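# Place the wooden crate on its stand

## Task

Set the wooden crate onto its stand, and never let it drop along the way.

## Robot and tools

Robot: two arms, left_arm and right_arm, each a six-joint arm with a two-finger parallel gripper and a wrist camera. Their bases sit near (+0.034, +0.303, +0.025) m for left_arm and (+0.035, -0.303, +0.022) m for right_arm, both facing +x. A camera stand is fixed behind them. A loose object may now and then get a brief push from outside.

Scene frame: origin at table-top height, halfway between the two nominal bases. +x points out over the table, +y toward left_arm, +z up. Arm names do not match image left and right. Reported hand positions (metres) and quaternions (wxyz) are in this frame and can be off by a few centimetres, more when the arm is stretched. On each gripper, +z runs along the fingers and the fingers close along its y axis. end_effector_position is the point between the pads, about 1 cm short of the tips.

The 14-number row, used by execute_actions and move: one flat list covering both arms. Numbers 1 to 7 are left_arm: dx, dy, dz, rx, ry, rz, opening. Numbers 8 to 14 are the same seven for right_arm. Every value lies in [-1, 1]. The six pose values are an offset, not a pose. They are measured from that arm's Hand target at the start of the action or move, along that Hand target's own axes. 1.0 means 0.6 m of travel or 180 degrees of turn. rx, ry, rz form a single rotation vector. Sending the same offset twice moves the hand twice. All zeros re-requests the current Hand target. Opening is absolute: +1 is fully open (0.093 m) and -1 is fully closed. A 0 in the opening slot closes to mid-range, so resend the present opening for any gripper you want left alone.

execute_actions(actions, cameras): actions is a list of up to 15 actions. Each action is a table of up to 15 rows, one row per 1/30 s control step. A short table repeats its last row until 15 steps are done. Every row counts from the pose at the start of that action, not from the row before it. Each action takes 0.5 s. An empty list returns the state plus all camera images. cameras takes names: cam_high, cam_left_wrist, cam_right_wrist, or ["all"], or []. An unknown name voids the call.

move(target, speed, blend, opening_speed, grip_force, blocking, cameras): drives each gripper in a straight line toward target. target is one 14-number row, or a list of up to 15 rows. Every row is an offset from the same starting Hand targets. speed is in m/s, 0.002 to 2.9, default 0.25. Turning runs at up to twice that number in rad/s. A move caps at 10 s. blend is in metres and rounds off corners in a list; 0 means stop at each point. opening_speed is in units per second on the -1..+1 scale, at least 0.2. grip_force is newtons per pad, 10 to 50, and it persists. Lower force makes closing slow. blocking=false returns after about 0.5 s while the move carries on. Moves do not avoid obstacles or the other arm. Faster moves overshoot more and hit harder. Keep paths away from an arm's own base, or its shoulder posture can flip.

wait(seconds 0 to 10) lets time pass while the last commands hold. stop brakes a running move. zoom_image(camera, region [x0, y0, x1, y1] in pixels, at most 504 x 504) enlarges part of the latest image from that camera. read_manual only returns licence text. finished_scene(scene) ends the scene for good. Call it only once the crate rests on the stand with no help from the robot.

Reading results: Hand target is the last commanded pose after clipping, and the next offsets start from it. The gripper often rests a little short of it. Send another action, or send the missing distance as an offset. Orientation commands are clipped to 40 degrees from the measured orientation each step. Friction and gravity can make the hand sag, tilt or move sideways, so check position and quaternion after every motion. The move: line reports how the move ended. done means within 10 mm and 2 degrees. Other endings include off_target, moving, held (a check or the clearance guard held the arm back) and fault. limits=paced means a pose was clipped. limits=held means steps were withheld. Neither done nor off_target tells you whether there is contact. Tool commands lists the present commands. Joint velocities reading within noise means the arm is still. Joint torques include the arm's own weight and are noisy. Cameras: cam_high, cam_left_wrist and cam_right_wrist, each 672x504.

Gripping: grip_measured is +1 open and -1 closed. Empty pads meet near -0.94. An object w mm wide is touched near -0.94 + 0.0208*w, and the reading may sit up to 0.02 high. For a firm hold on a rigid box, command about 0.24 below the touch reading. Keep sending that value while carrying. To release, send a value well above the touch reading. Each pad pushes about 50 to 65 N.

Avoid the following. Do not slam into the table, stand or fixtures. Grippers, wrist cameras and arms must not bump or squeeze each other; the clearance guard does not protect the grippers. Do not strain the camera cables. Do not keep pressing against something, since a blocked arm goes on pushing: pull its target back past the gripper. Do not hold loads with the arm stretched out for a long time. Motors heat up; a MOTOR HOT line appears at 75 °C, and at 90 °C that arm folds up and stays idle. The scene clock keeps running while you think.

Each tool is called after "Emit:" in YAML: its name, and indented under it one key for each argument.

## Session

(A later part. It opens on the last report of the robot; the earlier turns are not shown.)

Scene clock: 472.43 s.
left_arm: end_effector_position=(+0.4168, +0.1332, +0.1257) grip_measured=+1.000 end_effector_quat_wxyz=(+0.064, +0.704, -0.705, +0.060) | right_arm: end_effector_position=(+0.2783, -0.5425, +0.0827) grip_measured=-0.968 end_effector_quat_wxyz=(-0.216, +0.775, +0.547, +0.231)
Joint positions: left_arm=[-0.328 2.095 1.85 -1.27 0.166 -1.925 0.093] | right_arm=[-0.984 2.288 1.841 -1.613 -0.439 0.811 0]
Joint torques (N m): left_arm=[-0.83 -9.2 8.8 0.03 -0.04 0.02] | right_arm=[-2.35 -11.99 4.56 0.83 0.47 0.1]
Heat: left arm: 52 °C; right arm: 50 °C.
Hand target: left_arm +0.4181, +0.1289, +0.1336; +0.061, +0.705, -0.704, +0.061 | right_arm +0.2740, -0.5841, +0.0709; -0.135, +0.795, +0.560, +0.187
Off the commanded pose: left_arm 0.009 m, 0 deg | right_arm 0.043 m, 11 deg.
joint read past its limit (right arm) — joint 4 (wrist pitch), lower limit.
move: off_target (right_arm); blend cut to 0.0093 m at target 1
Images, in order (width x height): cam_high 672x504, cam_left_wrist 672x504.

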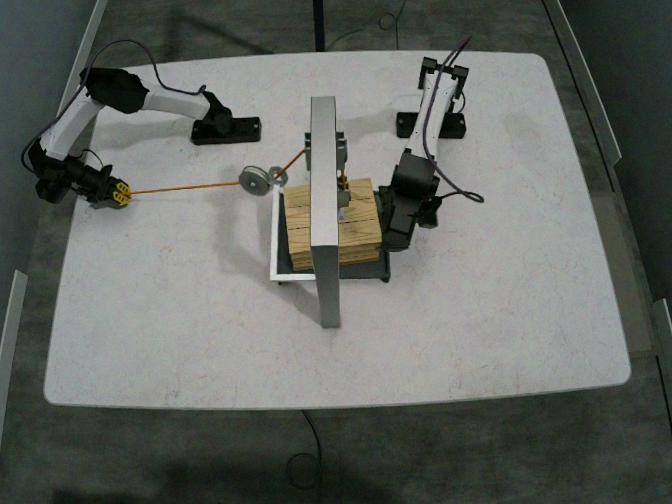

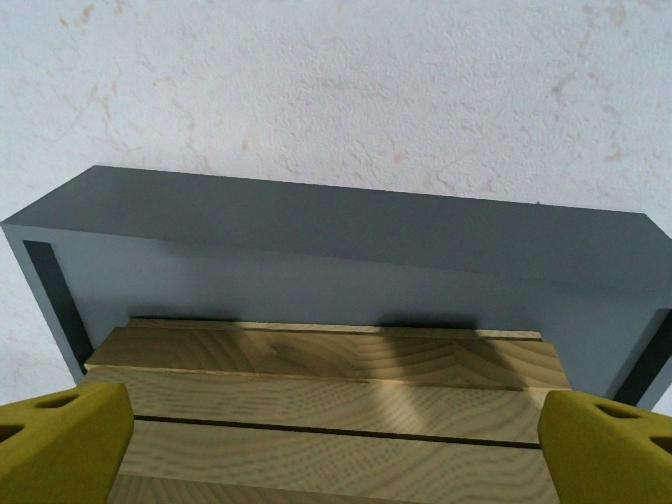

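Emit:
move:
  target: [0.012, 0, 0.032, 0, 0, 0, 1, 0, 0, 0, 0, 0, 0, -1]
  speed: [0.04]
  cameras: ["cam_high", "cam_left_wrist"]

Emit:
zoom_image:
  camera: "cam_high"
  region: [220, 140, 480, 320]

Scene clock: 481.73 s.
left_arm: end_effector_position=(+0.4215, +0.1261, +0.1218) grip_measured=+1.000 end_effector_quat_wxyz=(+0.059, +0.711, -0.697, +0.066) | right_arm: end_effector_position=(+0.2783, -0.5425, +0.0827) grip_measured=-0.968 end_effector_quat_wxyz=(-0.216, +0.775, +0.547, +0.231)
Joint positions: left_arm=[-0.342 2.106 1.85 -1.239 0.162 -1.962 0.093] | right_arm=[-0.984 2.288 1.841 -1.613 -0.439 0.811 0]
Joint torques (N m): left_arm=[-1.62 -8.84 4.86 0.31 -0.02 0.07] | right_arm=[-2.36 -12.08 4.57 0.81 0.52 0.1]
Motor temperatures (°C): left_arm=[29 52 40 33 28 26 28] | right_arm=[40 50 42 44 44 25 32]
Heat: left arm: 52 °C; right arm: 50 °C.
Hand target: left_arm +0.4181, +0.1185, +0.1159; +0.061, +0.705, -0.704, +0.061 | right_arm +0.2740, -0.5841, +0.0709; -0.135, +0.795, +0.560, +0.187
Off the commanded pose: left_arm 0.010 m, 1 deg | right_arm 0.043 m, 11 deg.
joint read past its limit (right arm) — joint 4 (wrist pitch), lower limit.
move: off_target (right_arm)
Images, in order (width x height): cam_high 672x504, cam_left_wrist 672x504.

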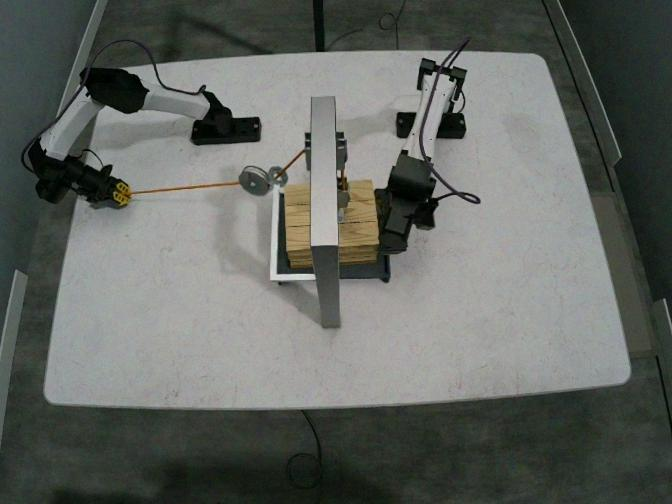

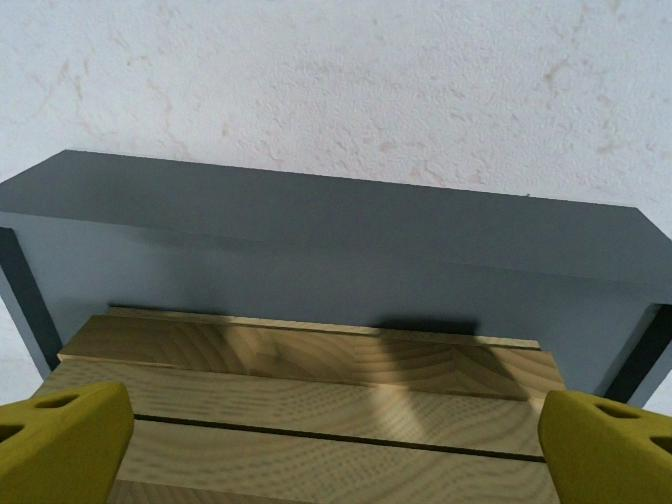

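Scaled by 1.938 from the camera's 672x504 image, which has a finer 960x720 frame.

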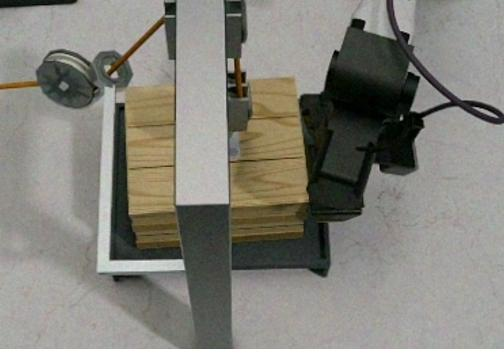

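Emit:
move:
  target: [-0.0043, 0, 0.0246, 0, 0, 0, 1, 0.1955, -0.0514, 0.0428, 0, 0, 0, -1]
  speed: [0.035]
  cameras: ["all"]

Emit:
zoom_image:
  camera: "cam_high"
  region: [220, 140, 480, 320]

Scene clock: 493.57 s.
left_arm: end_effector_position=(+0.4188, +0.1257, +0.1047) grip_measured=+1.000 end_effector_quat_wxyz=(+0.062, +0.711, -0.698, +0.060) | right_arm: end_effector_position=(+0.2796, -0.4642, +0.0923) grip_measured=-0.968 end_effector_quat_wxyz=(-0.153, +0.791, +0.566, +0.177)
Joint positions: left_arm=[-0.345 2.114 1.795 -1.19 0.162 -1.962 0.093] | right_arm=[-0.8 1.898 1.371 -1.311 -0.393 1.041 0]
Joint torques (N m): left_arm=[-1.32 -9.21 5.11 0.39 -0.01 0.07] | right_arm=[0.68 -10.1 4.23 -0.03 -0.47 0.08]
Heat: left arm: 52 °C; right arm: 50 °C.
Hand target: left_arm +0.4181, +0.1185, +0.1009; +0.061, +0.705, -0.704, +0.061 | right_arm +0.2841, -0.4642, +0.1008; -0.135, +0.795, +0.560, +0.187
Off the commanded pose: left_arm 0.008 m, 1 deg | right_arm 0.010 m, 2 deg.
move: done

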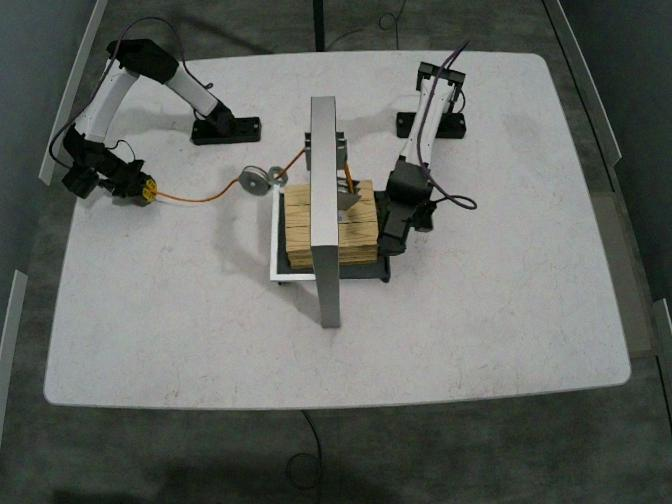

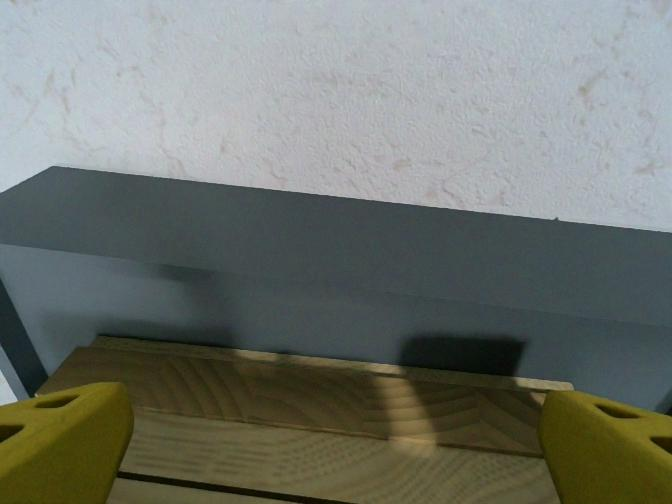

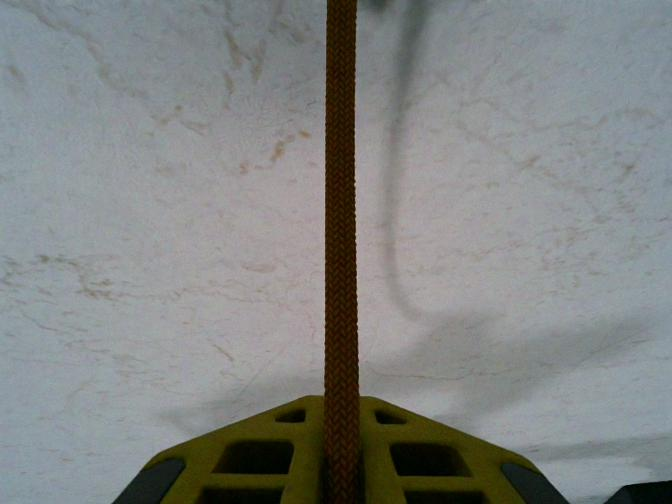

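Scaled by 1.938 from the camera's 672x504 image, which has a finer 960x720 frame.

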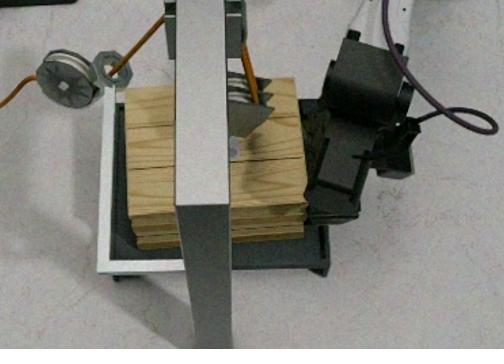

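Emit:
move:
  target:
    - [-0.1, 0, -0.018, 0, 0, 0, 1, 0, 0, 0, 0, 0, 0, -1]
    - [-0.19, 0, -0.15, 0, 0, 0, 1, 0, 0, 0, 0, 0, 0, -1]
  speed: [0.06, 0.12]
  blend: [0.03, 0]
  cameras: ["cam_high", "cam_left_wrist"]

Emit:
zoom_image:
  camera: "cam_high"
  region: [250, 160, 420, 300]

Scene clock: 522.43 s.
left_arm: end_effector_position=(+0.4186, +0.2491, +0.1448) grip_measured=+1.000 end_effector_quat_wxyz=(+0.072, +0.708, -0.702, +0.041) | right_arm: end_effector_position=(+0.2796, -0.4642, +0.0923) grip_measured=-0.968 end_effector_quat_wxyz=(-0.153, +0.791, +0.566, +0.177)
Joint positions: left_arm=[-0.046 2.055 1.867 -1.414 0.163 -1.646 0.093] | right_arm=[-0.8 1.898 1.371 -1.311 -0.393 1.041 0]
Joint torques (N m): left_arm=[-0.39 -13.01 8.55 -0.14 0.09 0.15] | right_arm=[0.55 -10.11 4.34 -0.03 -0.45 0.09]
Heat: left arm: 50 °C; right arm: 51 °C.
Hand target: left_arm +0.4181, +0.2463, +0.1699; +0.061, +0.705, -0.704, +0.061 | right_arm +0.2841, -0.4642, +0.1008; -0.135, +0.795, +0.560, +0.187
Off the commanded pose: left_arm 0.025 m, 3 deg | right_arm 0.010 m, 2 deg.
move: off_target (left_arm)
Images, in order (width x height): cam_high 672x504, cam_left_wrist 672x504.

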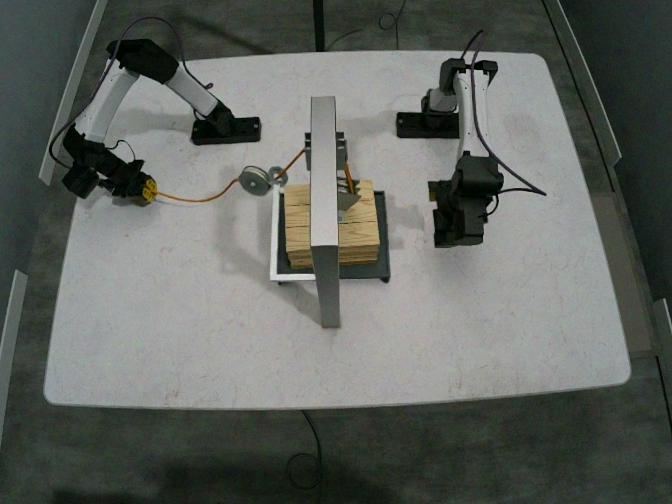

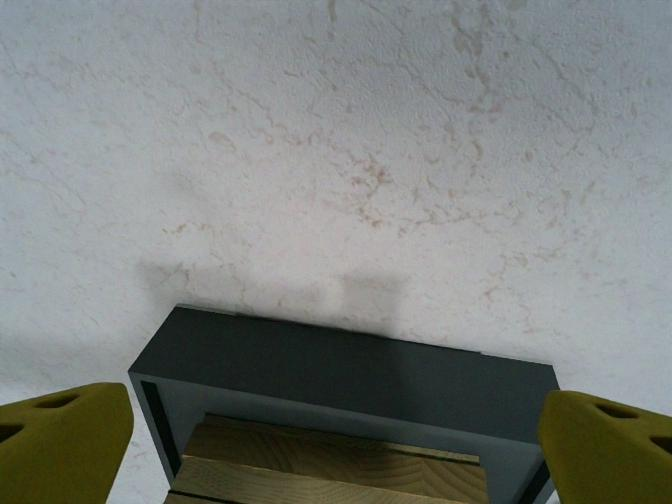

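Scaled by 2.965 from the camera's 672x504 image, which has a finer 960x720 frame.

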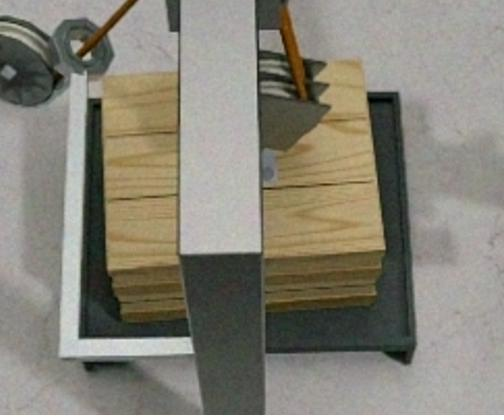

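Emit:
move:
  target:
    - [0, 0, 0, 0, 0, 0, 1, 0, 0, 0, 0, 0, 0, 1]
    - [0, 0, 0, 0, 0, 0, 1, 0, 0, -0.14, 0, 0, 0, 1]
  speed: [0.1]
  cameras: ["all"]

Emit:
zoom_image:
  camera: "cam_high"
  region: [250, 160, 420, 300]

speed must be one number or one for each of the 2 targets, got a list of 1; nothing of the call was run

Scaled by 2.965 from the camera's 672x504 image, which has a finer 960x720 frame.

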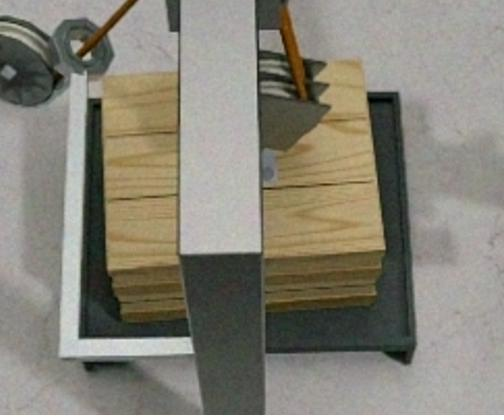

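Emit:
move:
  target:
    - [0, 0, 0, 0, 0, 0, 1, 0, 0, 0, 0, 0, 0, 1]
    - [0, 0, 0, 0, 0, 0, 1, 0, 0, -0.14, 0, 0, 0, 1]
  speed: [0.1, 0.1]
  cameras: ["all"]

Emit:
zoom_image:
  camera: "cam_high"
  region: [250, 160, 420, 300]

Scene clock: 534.70 s.
left_arm: end_effector_position=(+0.4186, +0.2491, +0.1448) grip_measured=+1.000 end_effector_quat_wxyz=(+0.072, +0.708, -0.702, +0.041) | right_arm: end_effector_position=(+0.2726, -0.4979, +0.1575) grip_measured=+1.000 end_effector_quat_wxyz=(-0.129, +0.802, +0.552, +0.188)
Joint positions: left_arm=[-0.046 2.055 1.867 -1.414 0.163 -1.646 0.093] | right_arm=[-0.893 1.896 1.636 -1.556 -0.393 0.989 0.093]
Joint torques (N m): left_arm=[-0.38 -13.01 8.59 -0.15 0.09 0.15] | right_arm=[-0.23 -10.48 7.31 -0.39 -0.22 -0.2]
Motor temperatures (°C): left_arm=[29 55 40 32 28 26 28] | right_arm=[38 51 40 41 40 25 32]
Heat: left arm: 55 °C; right arm: 51 °C.
Hand target: left_arm +0.4181, +0.2463, +0.1699; +0.061, +0.705, -0.704, +0.061 | right_arm +0.2718, -0.4999, +0.1758; -0.135, +0.795, +0.560, +0.187
Off the commanded pose: left_arm 0.025 m, 3 deg | right_arm 0.018 m, 1 deg.
joint sent to its limit (right arm) — joint 4 (wrist pitch), lower limit. The joint targets are off in position and orientation.
move: off_target (left_arm, right_arm)

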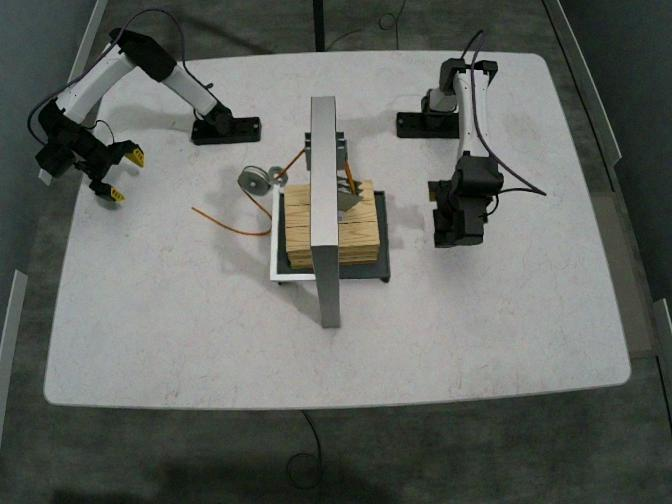

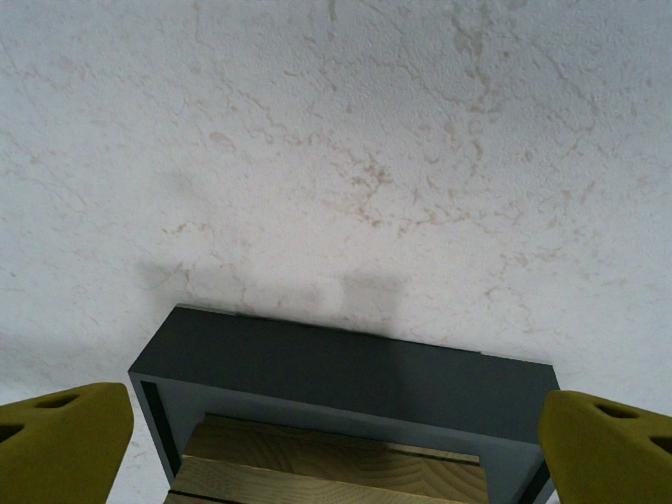

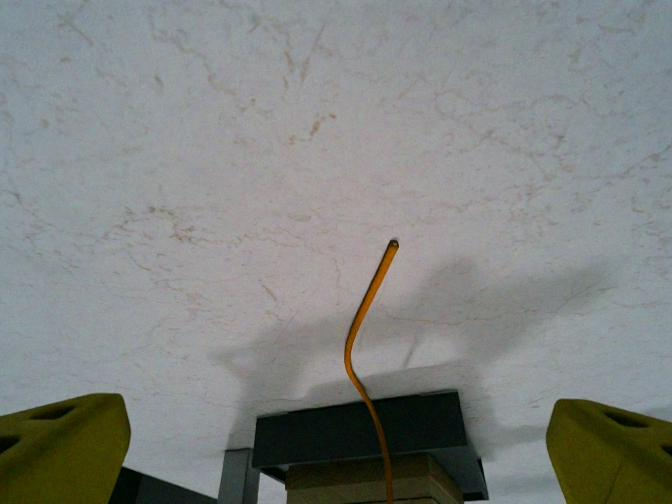

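Scaled by 2.965 from the camera's 672x504 image, which has a finer 960x720 frame.

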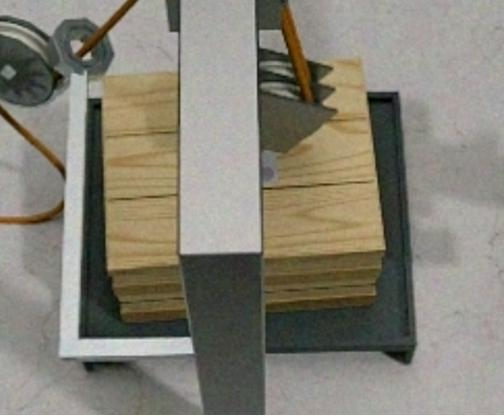

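Emit:
zoom_image:
  camera: "cam_right_wrist"
  region: [180, 350, 520, 504]

Scaled by 1.482 from the camera's 672x504 image, which has a finer 960x720 frame.

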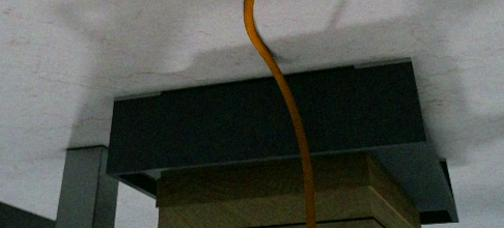

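Emit:
finished_scene:
  scene: 2

The scene is finished: the task was done.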